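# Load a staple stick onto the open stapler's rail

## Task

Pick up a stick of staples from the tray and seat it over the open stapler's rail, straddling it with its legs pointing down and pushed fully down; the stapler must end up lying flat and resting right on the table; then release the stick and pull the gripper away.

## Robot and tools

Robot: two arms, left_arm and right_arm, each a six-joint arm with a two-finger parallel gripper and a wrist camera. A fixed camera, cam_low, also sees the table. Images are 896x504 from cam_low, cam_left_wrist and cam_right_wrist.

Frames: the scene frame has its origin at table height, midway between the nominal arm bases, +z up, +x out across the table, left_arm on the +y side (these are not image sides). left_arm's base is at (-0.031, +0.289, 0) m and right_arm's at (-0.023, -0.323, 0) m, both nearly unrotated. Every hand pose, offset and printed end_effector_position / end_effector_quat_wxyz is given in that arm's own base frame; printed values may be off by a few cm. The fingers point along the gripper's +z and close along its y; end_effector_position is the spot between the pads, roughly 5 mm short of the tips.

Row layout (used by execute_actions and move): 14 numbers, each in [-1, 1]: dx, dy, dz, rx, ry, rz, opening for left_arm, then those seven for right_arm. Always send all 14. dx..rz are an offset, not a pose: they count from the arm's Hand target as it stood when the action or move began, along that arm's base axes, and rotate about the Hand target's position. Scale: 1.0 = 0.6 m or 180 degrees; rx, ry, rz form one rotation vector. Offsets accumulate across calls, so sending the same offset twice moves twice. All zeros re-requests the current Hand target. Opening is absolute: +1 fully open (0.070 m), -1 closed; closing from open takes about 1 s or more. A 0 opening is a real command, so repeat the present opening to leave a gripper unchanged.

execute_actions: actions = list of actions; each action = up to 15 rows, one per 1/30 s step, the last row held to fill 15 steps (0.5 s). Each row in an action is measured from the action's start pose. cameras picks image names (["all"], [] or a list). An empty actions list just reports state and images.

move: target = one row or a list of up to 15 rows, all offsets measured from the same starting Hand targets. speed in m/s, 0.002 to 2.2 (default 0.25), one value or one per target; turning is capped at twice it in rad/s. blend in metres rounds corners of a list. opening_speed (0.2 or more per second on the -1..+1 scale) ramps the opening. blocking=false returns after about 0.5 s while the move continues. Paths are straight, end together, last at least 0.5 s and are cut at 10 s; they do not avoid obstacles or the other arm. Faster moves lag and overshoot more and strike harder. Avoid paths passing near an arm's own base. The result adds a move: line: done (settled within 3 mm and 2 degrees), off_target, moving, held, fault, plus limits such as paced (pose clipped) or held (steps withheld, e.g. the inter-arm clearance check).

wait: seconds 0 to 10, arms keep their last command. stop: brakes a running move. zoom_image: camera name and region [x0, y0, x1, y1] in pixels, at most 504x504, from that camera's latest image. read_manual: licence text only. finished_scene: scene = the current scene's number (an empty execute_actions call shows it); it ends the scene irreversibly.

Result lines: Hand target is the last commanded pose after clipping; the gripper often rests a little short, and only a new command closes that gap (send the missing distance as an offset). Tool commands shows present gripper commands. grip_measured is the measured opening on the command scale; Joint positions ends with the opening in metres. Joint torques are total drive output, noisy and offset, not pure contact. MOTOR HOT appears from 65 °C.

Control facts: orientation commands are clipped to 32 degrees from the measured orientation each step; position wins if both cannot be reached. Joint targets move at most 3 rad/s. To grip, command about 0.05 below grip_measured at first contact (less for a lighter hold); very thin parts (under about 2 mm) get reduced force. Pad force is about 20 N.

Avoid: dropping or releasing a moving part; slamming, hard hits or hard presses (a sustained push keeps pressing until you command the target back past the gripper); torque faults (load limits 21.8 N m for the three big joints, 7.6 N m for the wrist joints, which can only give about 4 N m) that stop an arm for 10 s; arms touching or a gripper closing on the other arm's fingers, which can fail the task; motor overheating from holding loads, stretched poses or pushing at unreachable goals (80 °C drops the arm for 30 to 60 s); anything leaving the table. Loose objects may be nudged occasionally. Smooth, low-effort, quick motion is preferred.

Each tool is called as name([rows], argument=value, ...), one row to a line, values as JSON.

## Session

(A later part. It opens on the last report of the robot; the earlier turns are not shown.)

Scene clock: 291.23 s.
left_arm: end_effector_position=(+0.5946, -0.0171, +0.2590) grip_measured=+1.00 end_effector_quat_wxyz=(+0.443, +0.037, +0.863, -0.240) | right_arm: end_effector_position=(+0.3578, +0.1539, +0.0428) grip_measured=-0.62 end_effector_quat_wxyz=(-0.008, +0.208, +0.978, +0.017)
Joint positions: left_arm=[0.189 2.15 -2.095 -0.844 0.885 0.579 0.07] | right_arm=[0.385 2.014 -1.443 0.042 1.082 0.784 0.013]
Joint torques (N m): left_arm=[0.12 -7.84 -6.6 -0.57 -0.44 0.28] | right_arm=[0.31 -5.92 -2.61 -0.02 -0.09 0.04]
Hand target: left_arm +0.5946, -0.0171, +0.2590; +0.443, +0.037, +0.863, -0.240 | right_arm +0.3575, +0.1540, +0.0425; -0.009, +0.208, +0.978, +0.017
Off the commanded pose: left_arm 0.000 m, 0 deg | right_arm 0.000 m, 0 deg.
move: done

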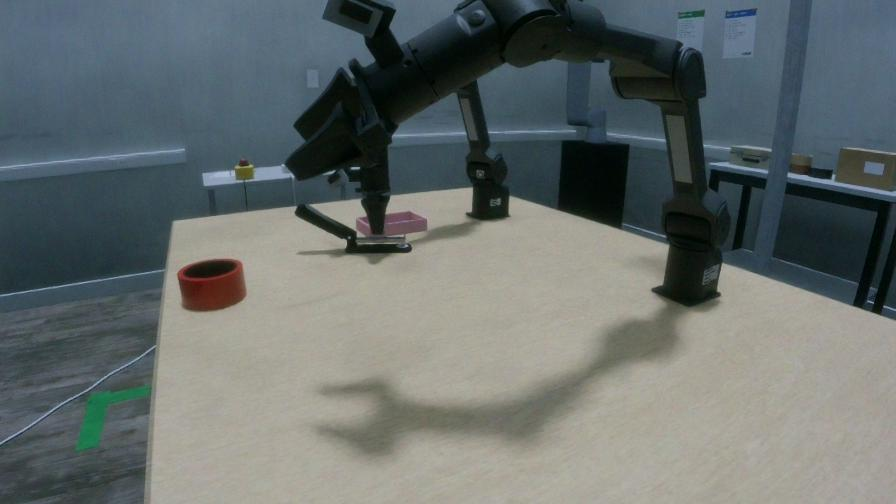

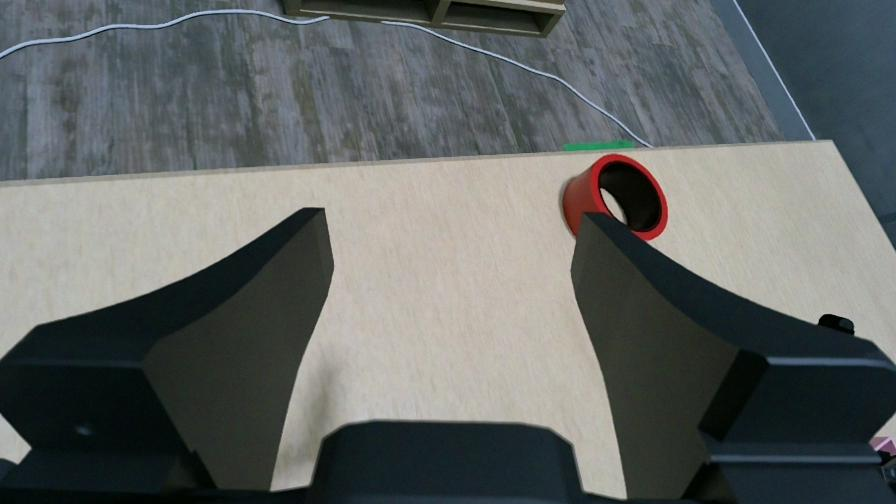

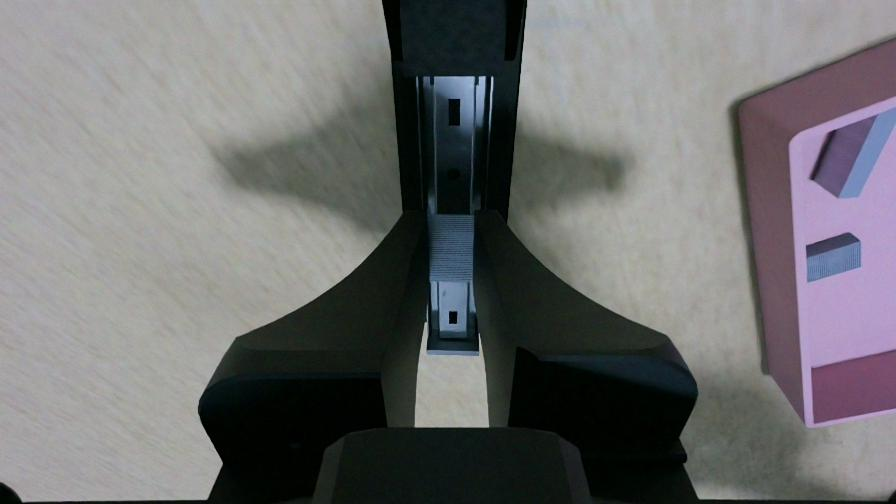

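move(target=[0,0,0,0,0,0,1,-0.0002,-0.001,-0.005,0,0,0,-0.69], cameras=["all"], speed=0.04)

zoom_image(camera="cam_right_wrist", region=[390, 160, 510, 340])

zoom_image(camera="cam_low", region=[345, 210, 415, 260])

Scene clock: 305.23 s.
left_arm: end_effector_position=(+0.5946, -0.0171, +0.2590) grip_measured=+1.00 end_effector_quat_wxyz=(+0.443, +0.037, +0.863, -0.240) | right_arm: end_effector_position=(+0.3574, +0.1535, +0.0397) grip_measured=-0.62 end_effector_quat_wxyz=(-0.008, +0.208, +0.978, +0.017)
Joint positions: left_arm=[0.189 2.15 -2.095 -0.844 0.885 0.579 0.07] | right_arm=[0.384 2.017 -1.435 0.043 1.071 0.782 0.013]
Joint torques (N m): left_arm=[0.28 -8.19 -6.11 -0.54 -0.39 0.29] | right_arm=[-0.19 -6.02 -2.52 0.1 -0.13 -0.06]
Hand target: left_arm +0.5946, -0.0171, +0.2590; +0.443, +0.037, +0.863, -0.240 | right_arm +0.3574, +0.1534, +0.0395; -0.009, +0.208, +0.978, +0.017
Off the commanded pose: left_arm 0.000 m, 0 deg | right_arm 0.000 m, 0 deg.
move: done

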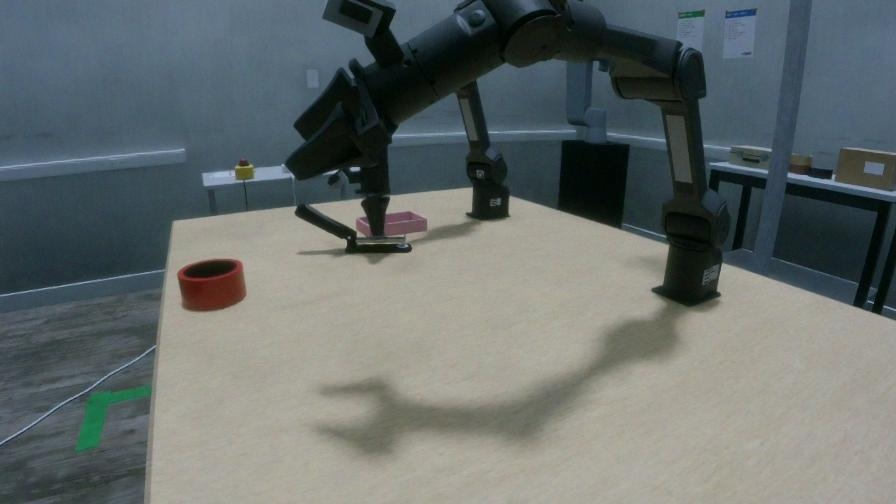

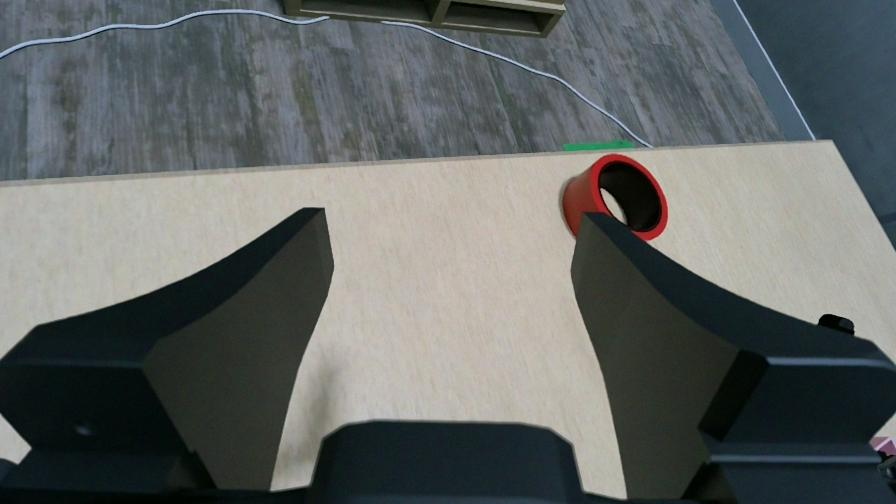

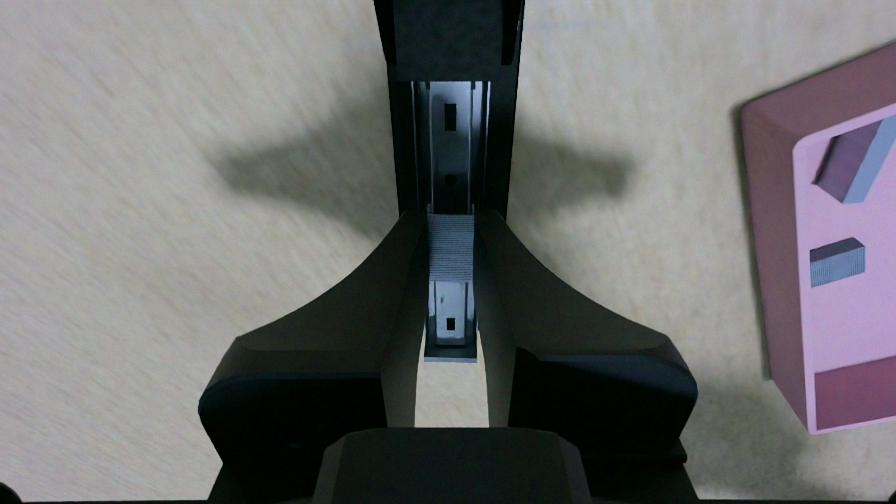

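Scaled by 2.800.

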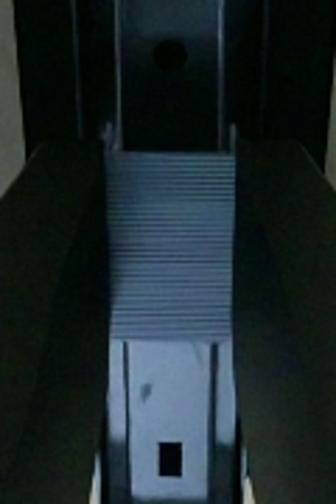

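Scaled by 7.200.

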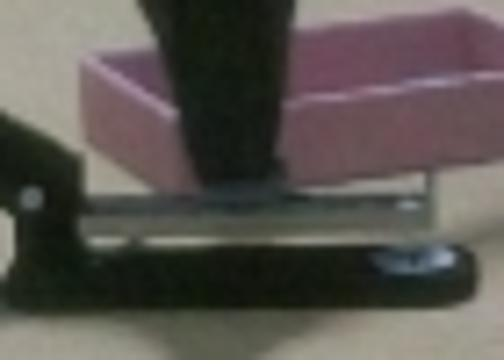

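move(target=[0,0,0,0,0,0,1,0,0,-0.005,0,0,0,-0.69], cameras=["all"], speed=0.04)

zoom_image(camera="cam_right_wrist", region=[390, 160, 510, 340])

zoom_image(camera="cam_low", region=[345, 210, 415, 260])

Scene clock: 312.87 s.
left_arm: end_effector_position=(+0.5946, -0.0171, +0.2590) grip_measured=+1.00 end_effector_quat_wxyz=(+0.443, +0.037, +0.863, -0.240) | right_arm: end_effector_position=(+0.3576, +0.1535, +0.0369) grip_measured=-0.62 end_effector_quat_wxyz=(-0.008, +0.208, +0.978, +0.017)
Joint positions: left_arm=[0.189 2.15 -2.095 -0.844 0.885 0.579 0.07] | right_arm=[0.384 2.021 -1.43 0.043 1.061 0.782 0.013]
Joint torques (N m): left_arm=[0.22 -8.09 -6.05 -0.54 -0.42 0.35] | right_arm=[0.29 -5.94 -2.59 0.08 -0.13 -0.07]
Hand target: left_arm +0.5946, -0.0171, +0.2590; +0.443, +0.037, +0.863, -0.240 | right_arm +0.3574, +0.1534, +0.0365; -0.009, +0.208, +0.978, +0.017
Off the commanded pose: left_arm 0.000 m, 0 deg | right_arm 0.001 m, 0 deg.
move: done

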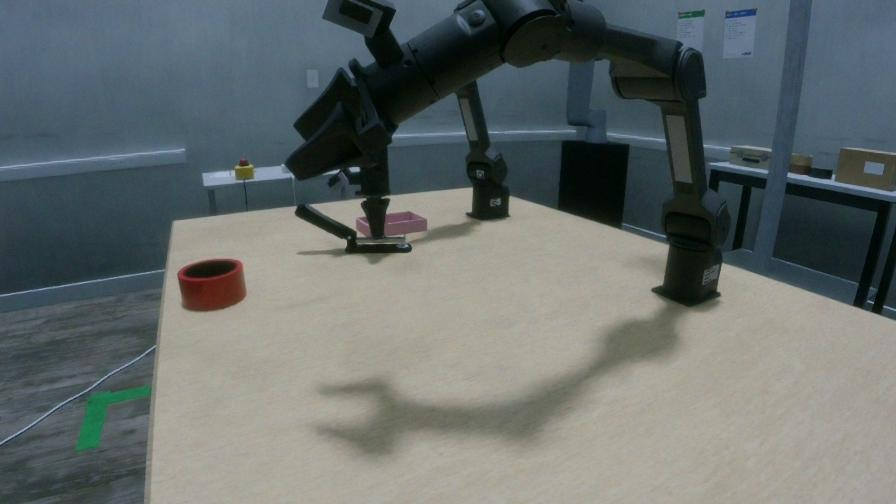

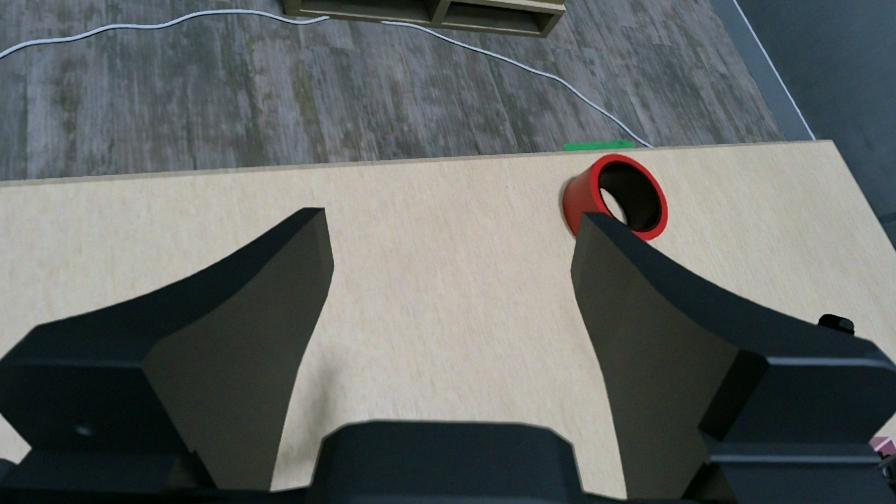

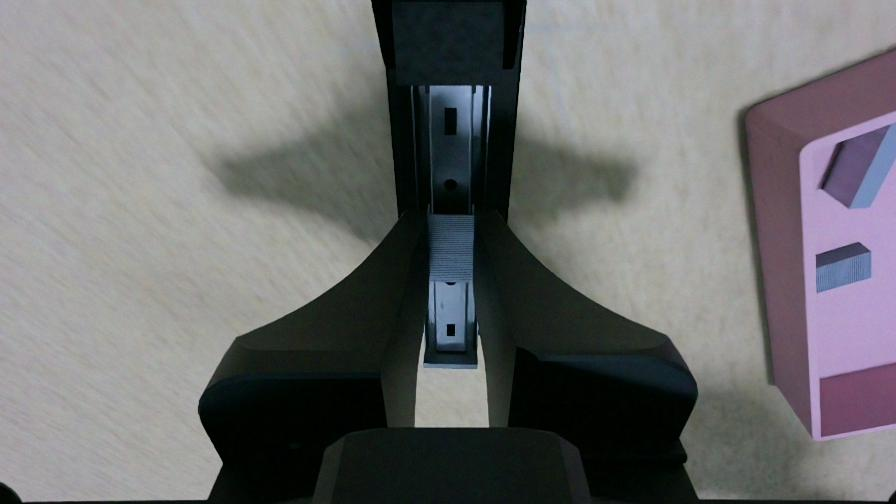

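Scaled by 2.800.

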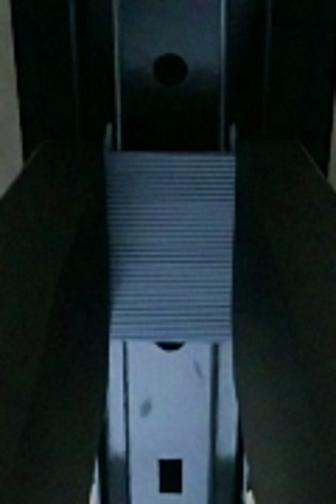

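Scaled by 7.200.

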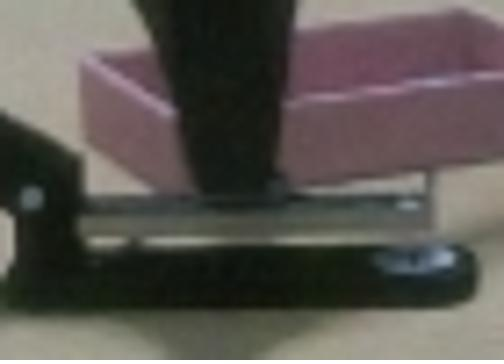

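move(target=[0,0,0,0,0,0,1,0,0,-0.005,0,0,0,-0.69], cameras=["all"], speed=0.03)

zoom_image(camera="cam_right_wrist", region=[390, 160, 510, 340])

zoom_image(camera="cam_low", region=[345, 210, 415, 260])

Scene clock: 323.87 s.
left_arm: end_effector_position=(+0.5946, -0.0171, +0.2590) grip_measured=+1.00 end_effector_quat_wxyz=(+0.443, +0.037, +0.863, -0.240) | right_arm: end_effector_position=(+0.3574, +0.1536, +0.0337) grip_measured=-0.62 end_effector_quat_wxyz=(-0.009, +0.208, +0.978, +0.017)
Joint positions: left_arm=[0.189 2.15 -2.095 -0.844 0.885 0.579 0.07] | right_arm=[0.384 2.026 -1.424 0.044 1.051 0.781 0.013]
Joint torques (N m): left_arm=[0.22 -7.99 -5.88 -0.55 -0.42 0.31] | right_arm=[0.5 -6.18 -2.58 0.05 -0.04 -0.09]
Hand target: left_arm +0.5946, -0.0171, +0.2590; +0.443, +0.037, +0.863, -0.240 | right_arm +0.3574, +0.1534, +0.0335; -0.009, +0.208, +0.978, +0.017
Off the commanded pose: left_arm 0.000 m, 0 deg | right_arm 0.000 m, 0 deg.
move: done

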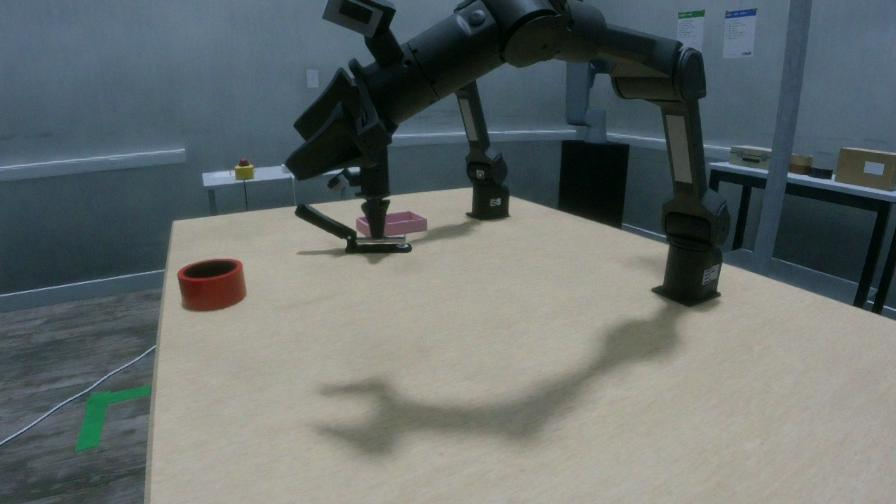

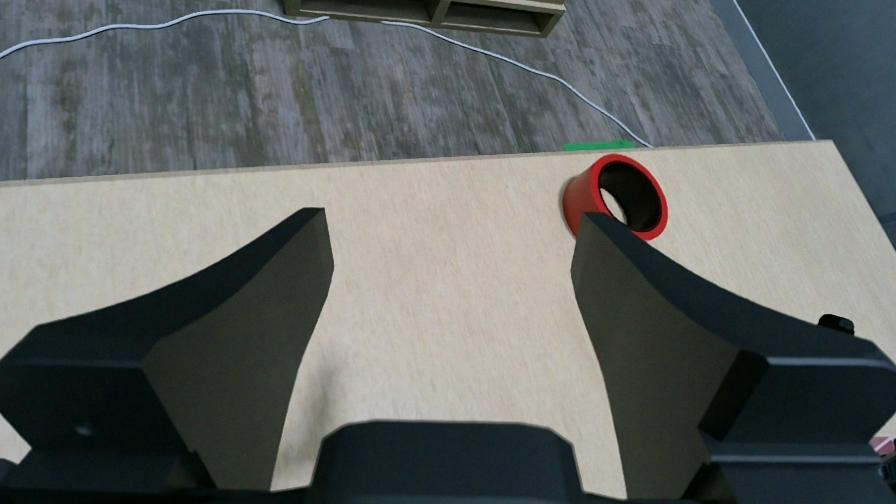

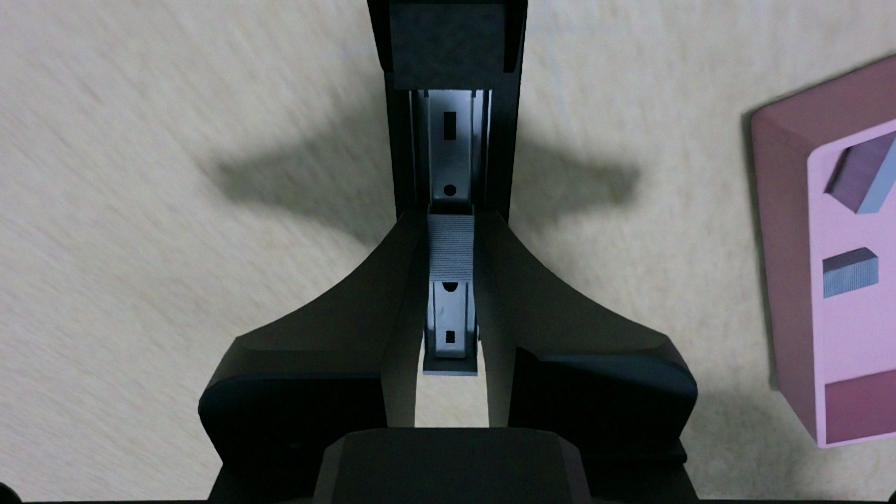

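Scaled by 2.800.

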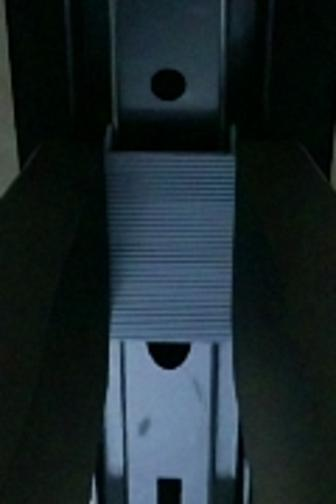

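Scaled by 7.200.

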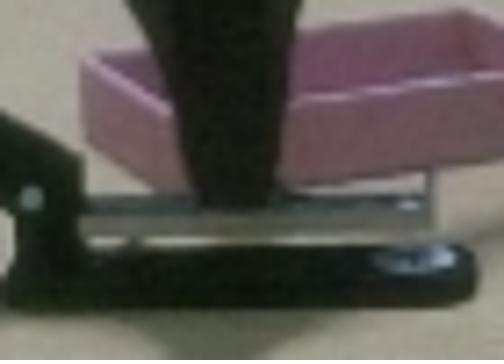

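move(target=[0,0,0,0,0,0,1,0,0,-0.005,0,0,0,-0.69], cameras=["all"], speed=0.03)

zoom_image(camera="cam_right_wrist", region=[390, 160, 510, 340])

zoom_image(camera="cam_low", region=[345, 210, 415, 260])

Scene clock: 333.90 s.
left_arm: end_effector_position=(+0.5946, -0.0171, +0.2590) grip_measured=+1.00 end_effector_quat_wxyz=(+0.443, +0.037, +0.863, -0.240) | right_arm: end_effector_position=(+0.3575, +0.1535, +0.0310) grip_measured=-0.62 end_effector_quat_wxyz=(-0.008, +0.208, +0.978, +0.017)
Joint positions: left_arm=[0.189 2.15 -2.095 -0.844 0.885 0.579 0.07] | right_arm=[0.384 2.03 -1.419 0.044 1.042 0.781 0.013]
Joint torques (N m): left_arm=[0.3 -8.2 -6.23 -0.55 -0.44 0.28] | right_arm=[1.03 -5.33 -2.46 0.08 -0.12 -0.13]
Hand target: left_arm +0.5946, -0.0171, +0.2590; +0.443, +0.037, +0.863, -0.240 | right_arm +0.3574, +0.1534, +0.0305; -0.009, +0.208, +0.978, +0.017
Off the commanded pose: left_arm 0.000 m, 0 deg | right_arm 0.001 m, 0 deg.
move: done

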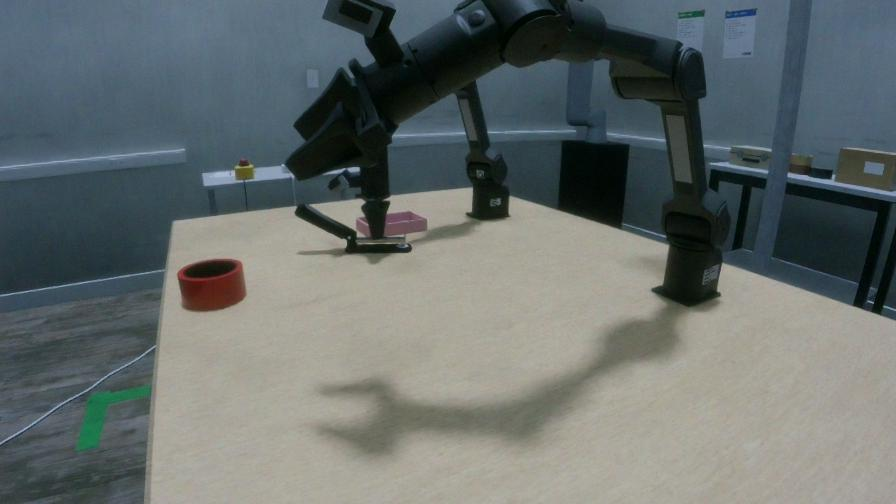

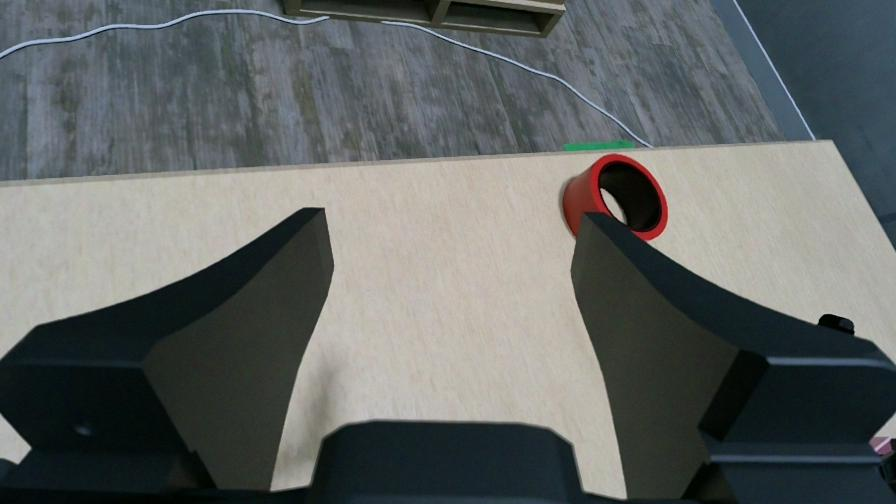

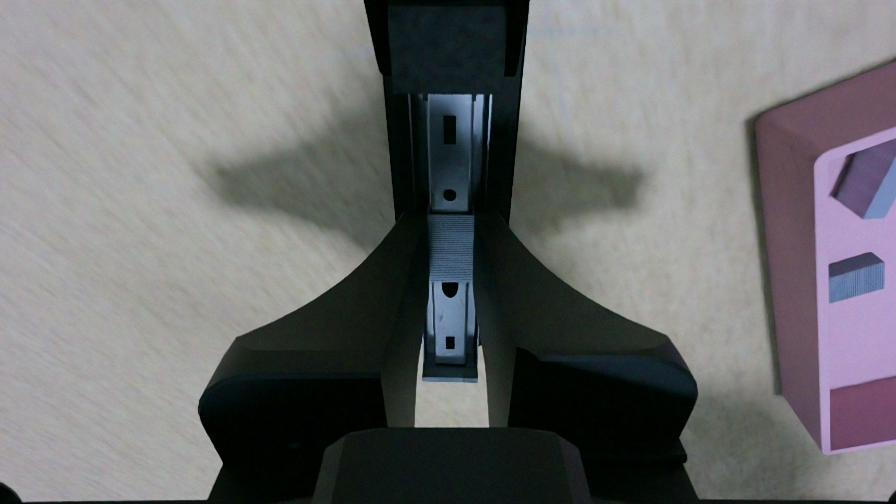

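Scaled by 2.800.

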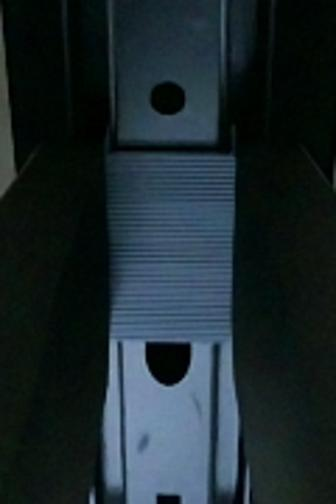

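Scaled by 7.200.

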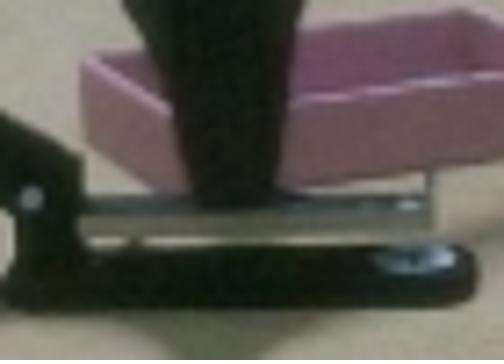

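move(target=[0,0,0,0,0,0,1,0.0002,0.0004,-0.005,0,0,0,-0.69], cameras=["all"], speed=0.03)

zoom_image(camera="cam_right_wrist", region=[390, 160, 510, 340])

zoom_image(camera="cam_low", region=[345, 210, 415, 260])

Scene clock: 349.03 s.
left_arm: end_effector_position=(+0.5946, -0.0171, +0.2590) grip_measured=+1.00 end_effector_quat_wxyz=(+0.443, +0.037, +0.863, -0.240) | right_arm: end_effector_position=(+0.3575, +0.1535, +0.0298) grip_measured=-0.61 end_effector_quat_wxyz=(-0.008, +0.208, +0.978, +0.018)
Joint positions: left_arm=[0.189 2.15 -2.095 -0.844 0.885 0.579 0.07] | right_arm=[0.384 2.031 -1.415 0.044 1.036 0.781 0.014]
Joint torques (N m): left_arm=[0.25 -8.23 -6.18 -0.54 -0.42 0.35] | right_arm=[2.14 3.07 -0.06 0.35 -3.56 -0.07]
Hand target: left_arm +0.5946, -0.0171, +0.2590; +0.443, +0.037, +0.863, -0.240 | right_arm +0.3575, +0.1536, +0.0275; -0.009, +0.208, +0.978, +0.017
Off the commanded pose: left_arm 0.000 m, 0 deg | right_arm 0.002 m, 0 deg.
move: done

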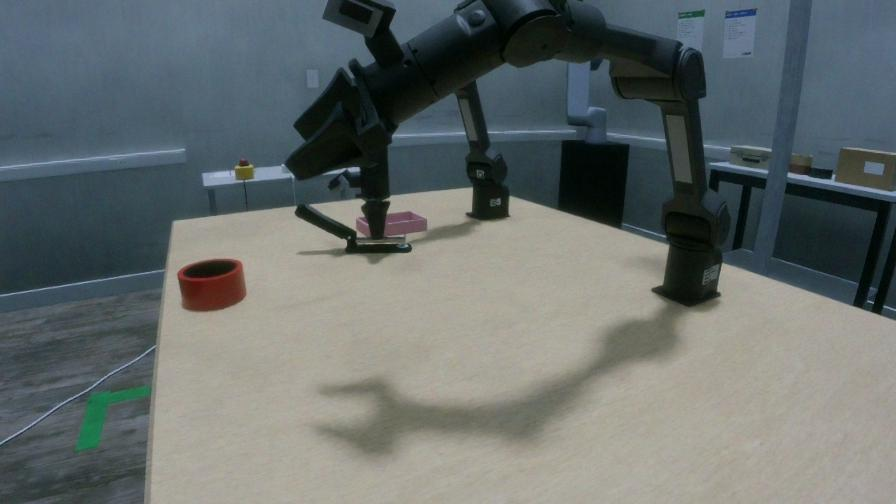

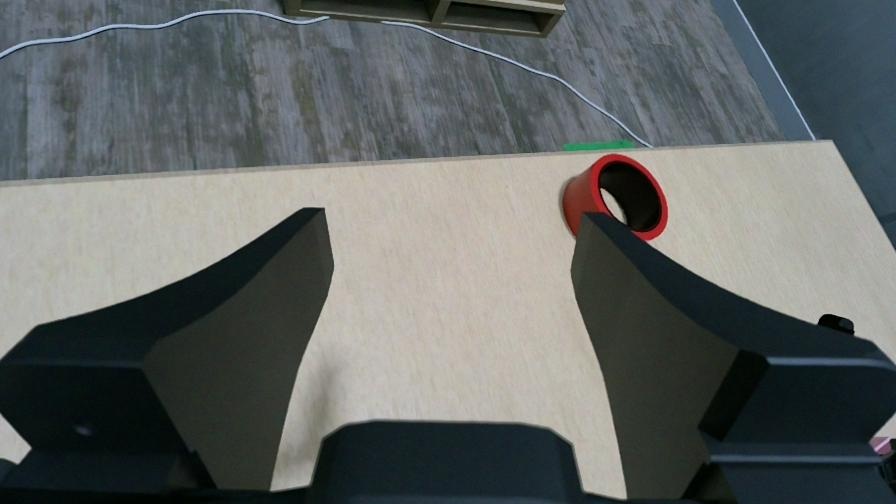

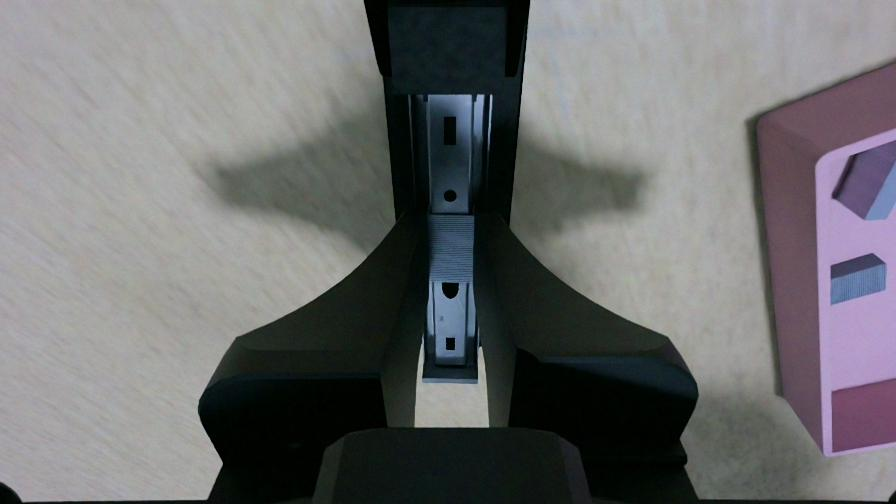

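Scaled by 2.800.

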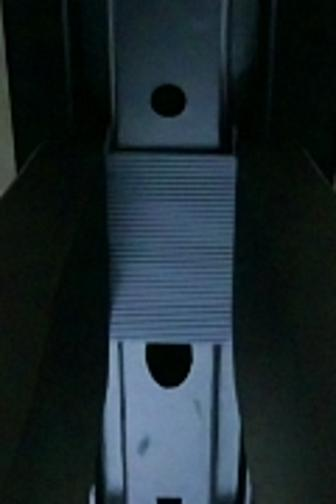

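Scaled by 7.200.

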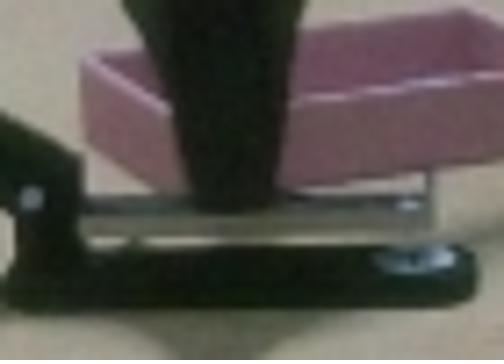

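move([
  [0,0,0,0,0,0,1,0,0,0.0042,0,0,0,-0.69],
  [0,0,0,0,0,0,1,0,0,0.0042,0,0,0,-0.4],
  [0,0,0,0,0,0,1,0,0,0.05,0,0,0,-0.4],
], cameras=["all"], speed=0.06, opening_speed=0.4)

zoom_image(camera="cam_right_wrist", region=[390, 60, 510, 320])

zoom_image(camera="cam_low", region=[345, 210, 415, 260])

Scene clock: 366.07 s.
left_arm: end_effector_position=(+0.5946, -0.0171, +0.2590) grip_measured=+1.00 end_effector_quat_wxyz=(+0.443, +0.037, +0.863, -0.240) | right_arm: end_effector_position=(+0.3573, +0.1531, +0.0567) grip_measured=-0.40 end_effector_quat_wxyz=(-0.010, +0.209, +0.978, +0.016)
Joint positions: left_arm=[0.189 2.15 -2.095 -0.844 0.885 0.579 0.07] | right_arm=[0.383 1.996 -1.473 0.042 1.133 0.785 0.021]
Joint torques (N m): left_arm=[0.2 -8.06 -6.31 -0.53 -0.48 0.35] | right_arm=[1.19 -7.19 -3.85 0.11 -0.14 0.04]
Hand target: left_arm +0.5946, -0.0171, +0.2590; +0.443, +0.037, +0.863, -0.240 | right_arm +0.3575, +0.1536, +0.0575; -0.009, +0.208, +0.978, +0.017
Off the commanded pose: left_arm 0.000 m, 0 deg | right_arm 0.001 m, 0 deg.
move: done

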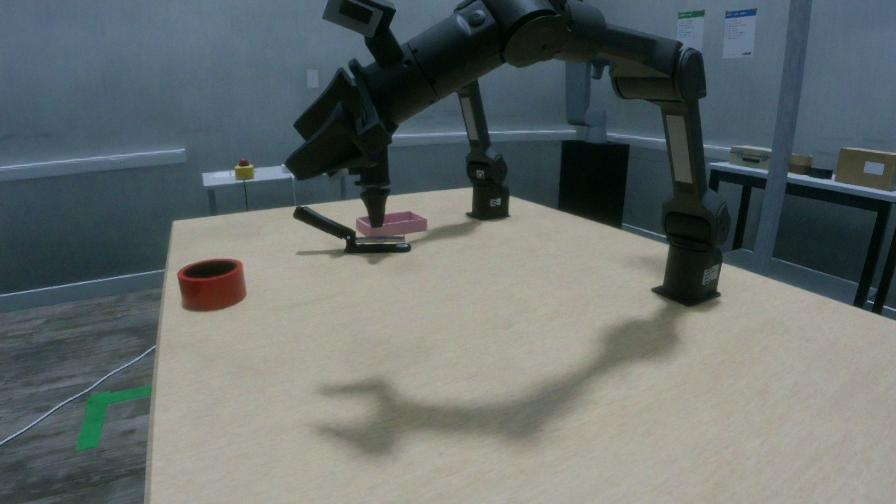

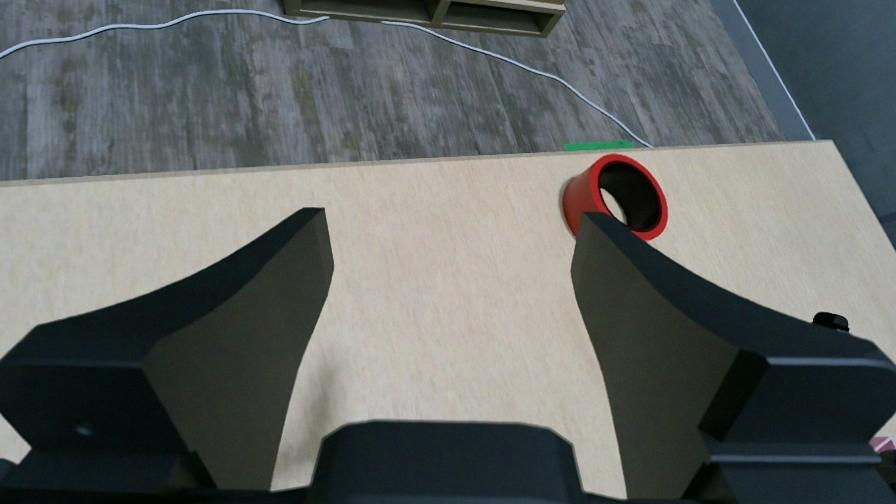

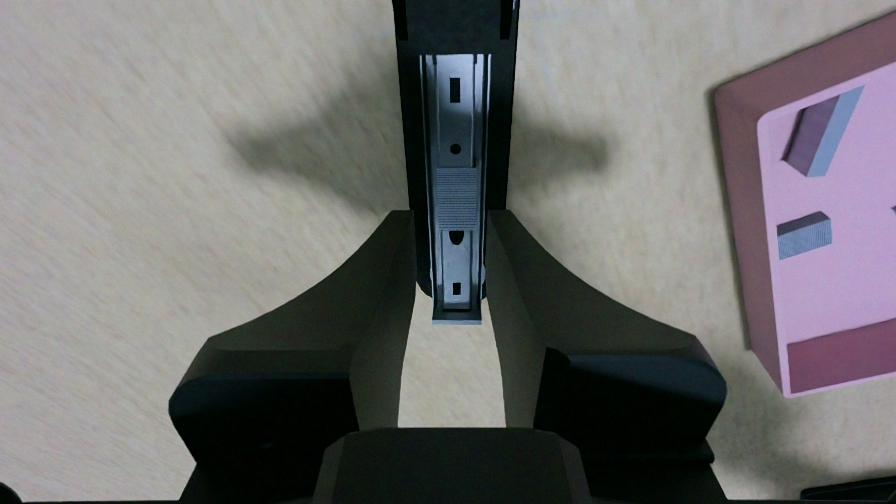

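Scaled by 1.938.

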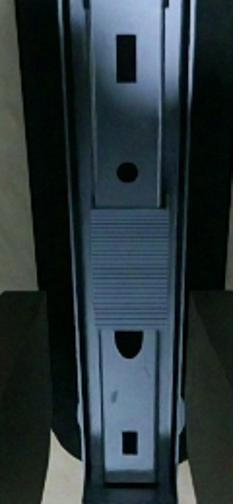

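Scaled by 7.200.

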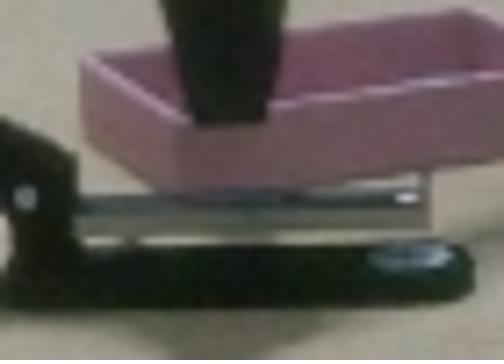

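move([
  [0,0,0,0,0,0,1,0.002,-0.0037,0,0,0,0,-1],
  [0,0,0,0,0,0,1,0.002,-0.0037,-0.0392,0,0,0,-1],
  [0,0,0,0,0,0,1,0.002,-0.0037,-0.0492,0,0,0,-1],
], cameras=["all"], speed=[0.05,0.05,0.02])

zoom_image(camera="cam_right_wrist", region=[390, 100, 510, 320])

zoom_image(camera="cam_low", region=[345, 210, 415, 260])

Scene clock: 386.63 s.
left_arm: end_effector_position=(+0.5946, -0.0171, +0.2590) grip_measured=+1.00 end_effector_quat_wxyz=(+0.443, +0.037, +0.863, -0.240) | right_arm: end_effector_position=(+0.3605, +0.1525, +0.0318) grip_measured=-0.98 end_effector_quat_wxyz=(-0.004, +0.208, +0.978, +0.021)
Joint positions: left_arm=[0.189 2.15 -2.095 -0.844 0.885 0.579 0.07] | right_arm=[0.378 2.029 -1.42 0.045 1.033 0.774 0.001]
Joint torques (N m): left_arm=[0.13 -8.01 -6.21 -0.51 -0.42 0.3] | right_arm=[-0.17 2.44 0.49 -0.13 -1.1 -0.07]
Hand target: left_arm +0.5946, -0.0171, +0.2590; +0.443, +0.037, +0.863, -0.240 | right_arm +0.3587, +0.1514, +0.0279; -0.009, +0.208, +0.978, +0.017
Off the commanded pose: left_arm 0.000 m, 0 deg | right_arm 0.004 m, 1 deg.
move: off_target (right_arm)

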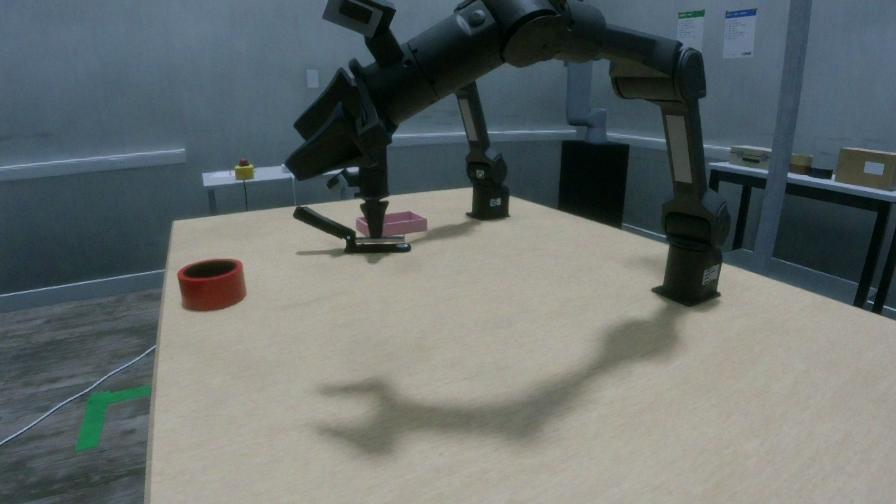

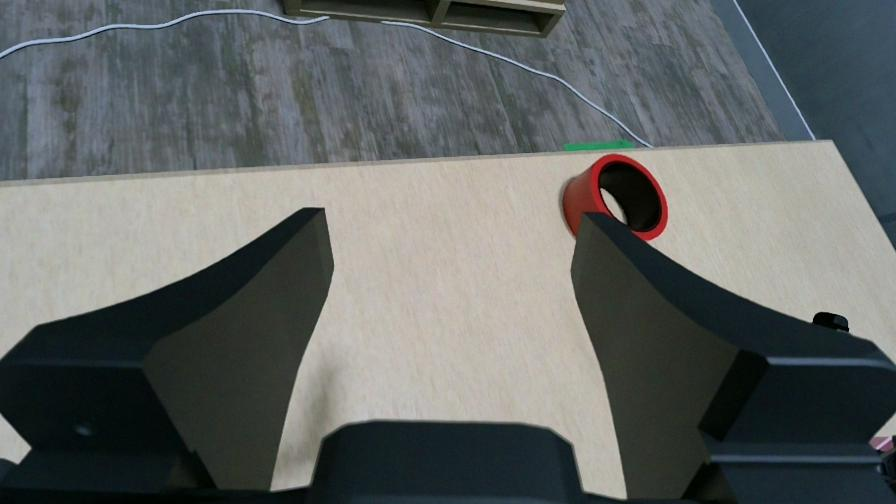

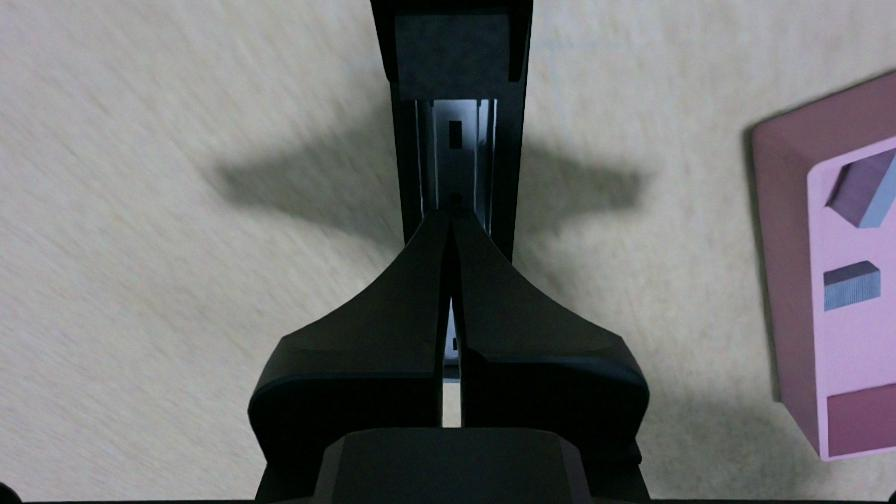

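Scaled by 2.291.

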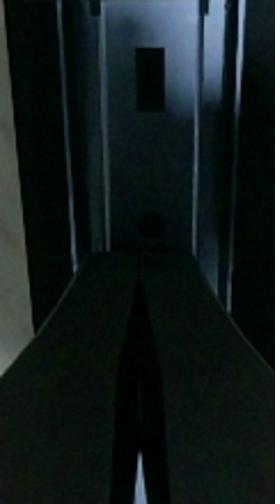

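Scaled by 7.200.

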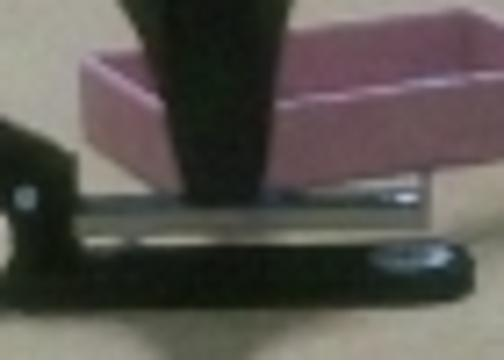

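move(target=[0,0,0,0,0,0,1,0.001,0,-0.009,0,0,0,-1], cameras=["cam_low","cam_right_wrist"], speed=0.02)

move([
  [0,0,0,0,0,0,1,0,0,0.02,0,0,0,-1],
  [0,0,0,0,0,0,1,0,0,0.07,0,0,0,-0.5],
], cameras=["cam_low","cam_right_wrist"], speed=0.08)

zoom_image(camera="cam_right_wrist", region=[390, 20, 530, 320])

zoom_image(camera="cam_low", region=[345, 210, 415, 260])

Scene clock: 406.20 s.
left_arm: end_effector_position=(+0.5946, -0.0171, +0.2590) grip_measured=+1.00 end_effector_quat_wxyz=(+0.443, +0.037, +0.863, -0.240) | right_arm: end_effector_position=(+0.3609, +0.1530, +0.0304) grip_measured=-0.98 end_effector_quat_wxyz=(-0.001, +0.208, +0.978, +0.023)
Joint positions: left_arm=[0.189 2.15 -2.095 -0.844 0.885 0.579 0.07] | right_arm=[0.378 2.028 -1.412 0.047 1.019 0.773 0.001]
Joint torques (N m): left_arm=[0.46 -8.22 -6.21 -0.52 -0.43 0.35] | right_arm=[-1.72 9.54 5.77 -1.32 -1.13 -0.08]
Hand target: left_arm +0.5946, -0.0171, +0.2590; +0.443, +0.037, +0.863, -0.240 | right_arm +0.3593, +0.1514, +0.0225; -0.009, +0.208, +0.978, +0.017
Off the commanded pose: left_arm 0.000 m, 0 deg | right_arm 0.008 m, 1 deg.
move: off_target (right_arm)
Images, in order (width x height): cam_low 896x504, cam_right_wrist 896x504.

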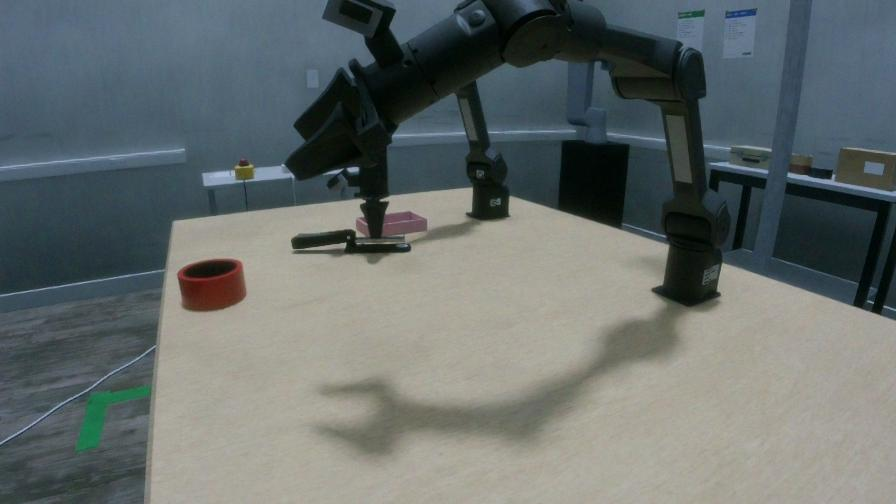

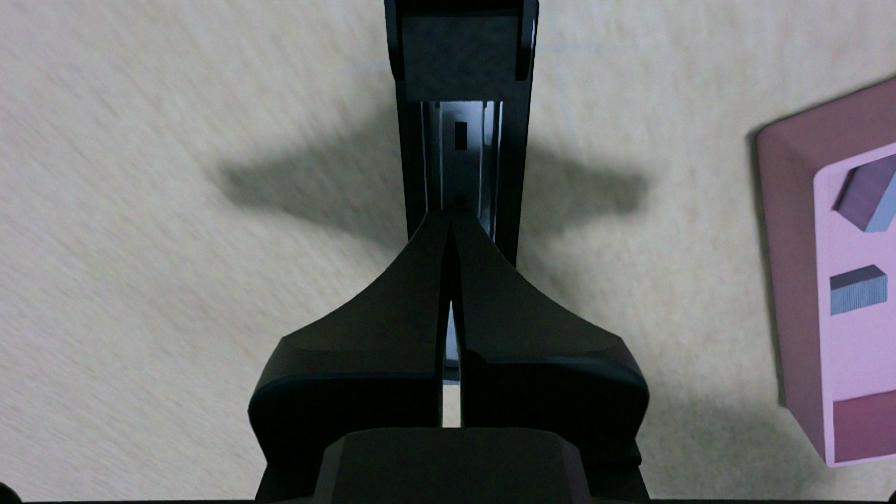

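Scene clock: 407.70 s.
left_arm: end_effector_position=(+0.5946, -0.0171, +0.2590) grip_measured=+1.00 end_effector_quat_wxyz=(+0.443, +0.037, +0.863, -0.240) | right_arm: end_effector_position=(+0.3591, +0.1511, +0.0644) grip_measured=-0.50 end_effector_quat_wxyz=(-0.009, +0.208, +0.978, +0.017)
Joint positions: left_arm=[0.189 2.15 -2.095 -0.844 0.885 0.579 0.07] | right_arm=[0.377 1.989 -1.494 0.041 1.16 0.78 0.018]
Joint torques (N m): left_arm=[0.58 -8.24 -5.71 -0.53 -0.44 0.34] | right_arm=[1.48 -7.35 -4.09 0.09 -0.14 0.01]
Hand target: left_arm +0.5946, -0.0171, +0.2590; +0.443, +0.037, +0.863, -0.240 | right_arm +0.3593, +0.1514, +0.0645; -0.009, +0.208, +0.978, +0.017
Off the commanded pose: left_arm 0.000 m, 0 deg | right_arm 0.000 m, 0 deg.
move: done
Images, in order (width x height): cam_low 896x504, cam_right_wrist 896x504.

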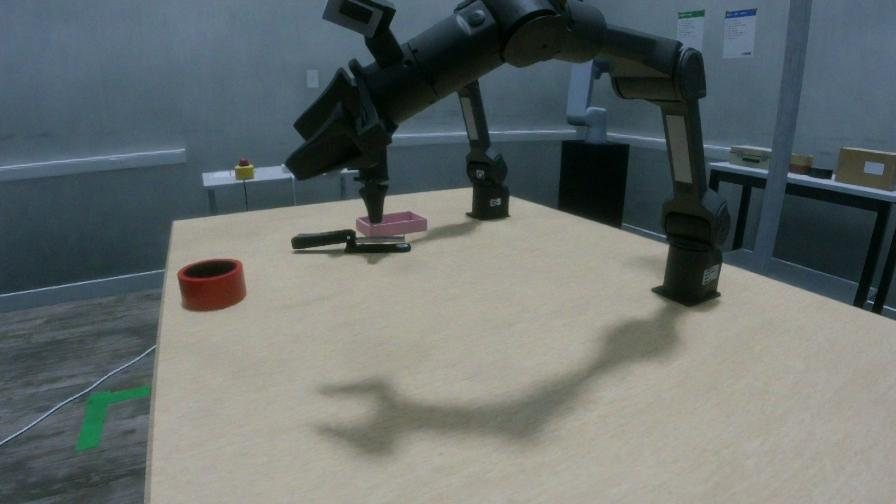

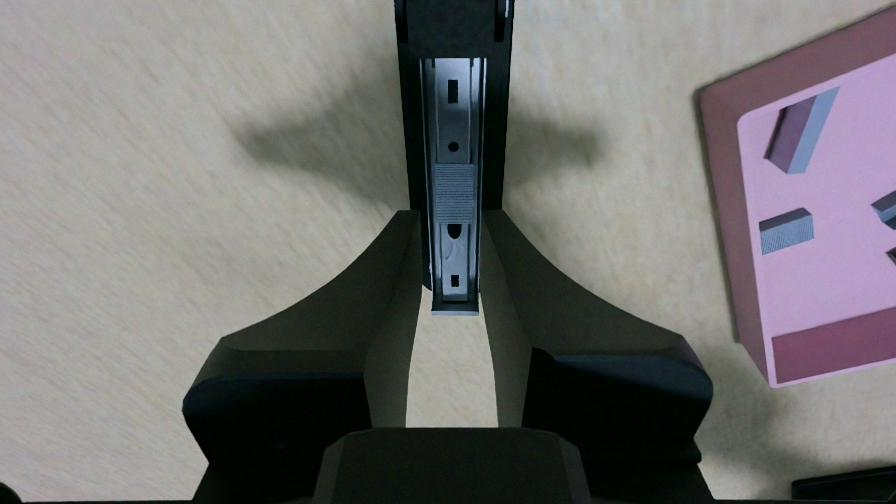

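Scaled by 1.680.

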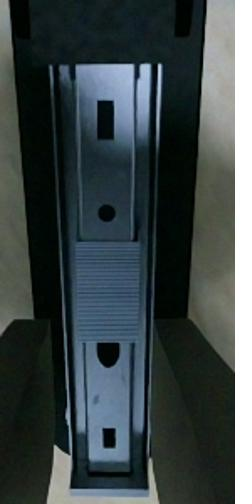

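Scaled by 7.200.

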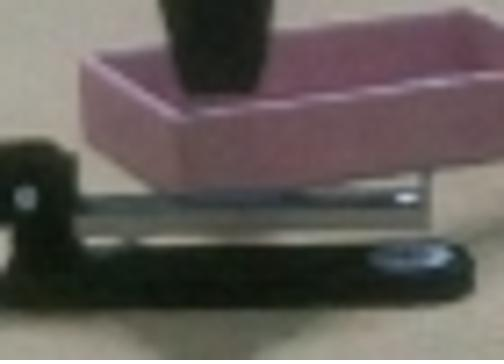

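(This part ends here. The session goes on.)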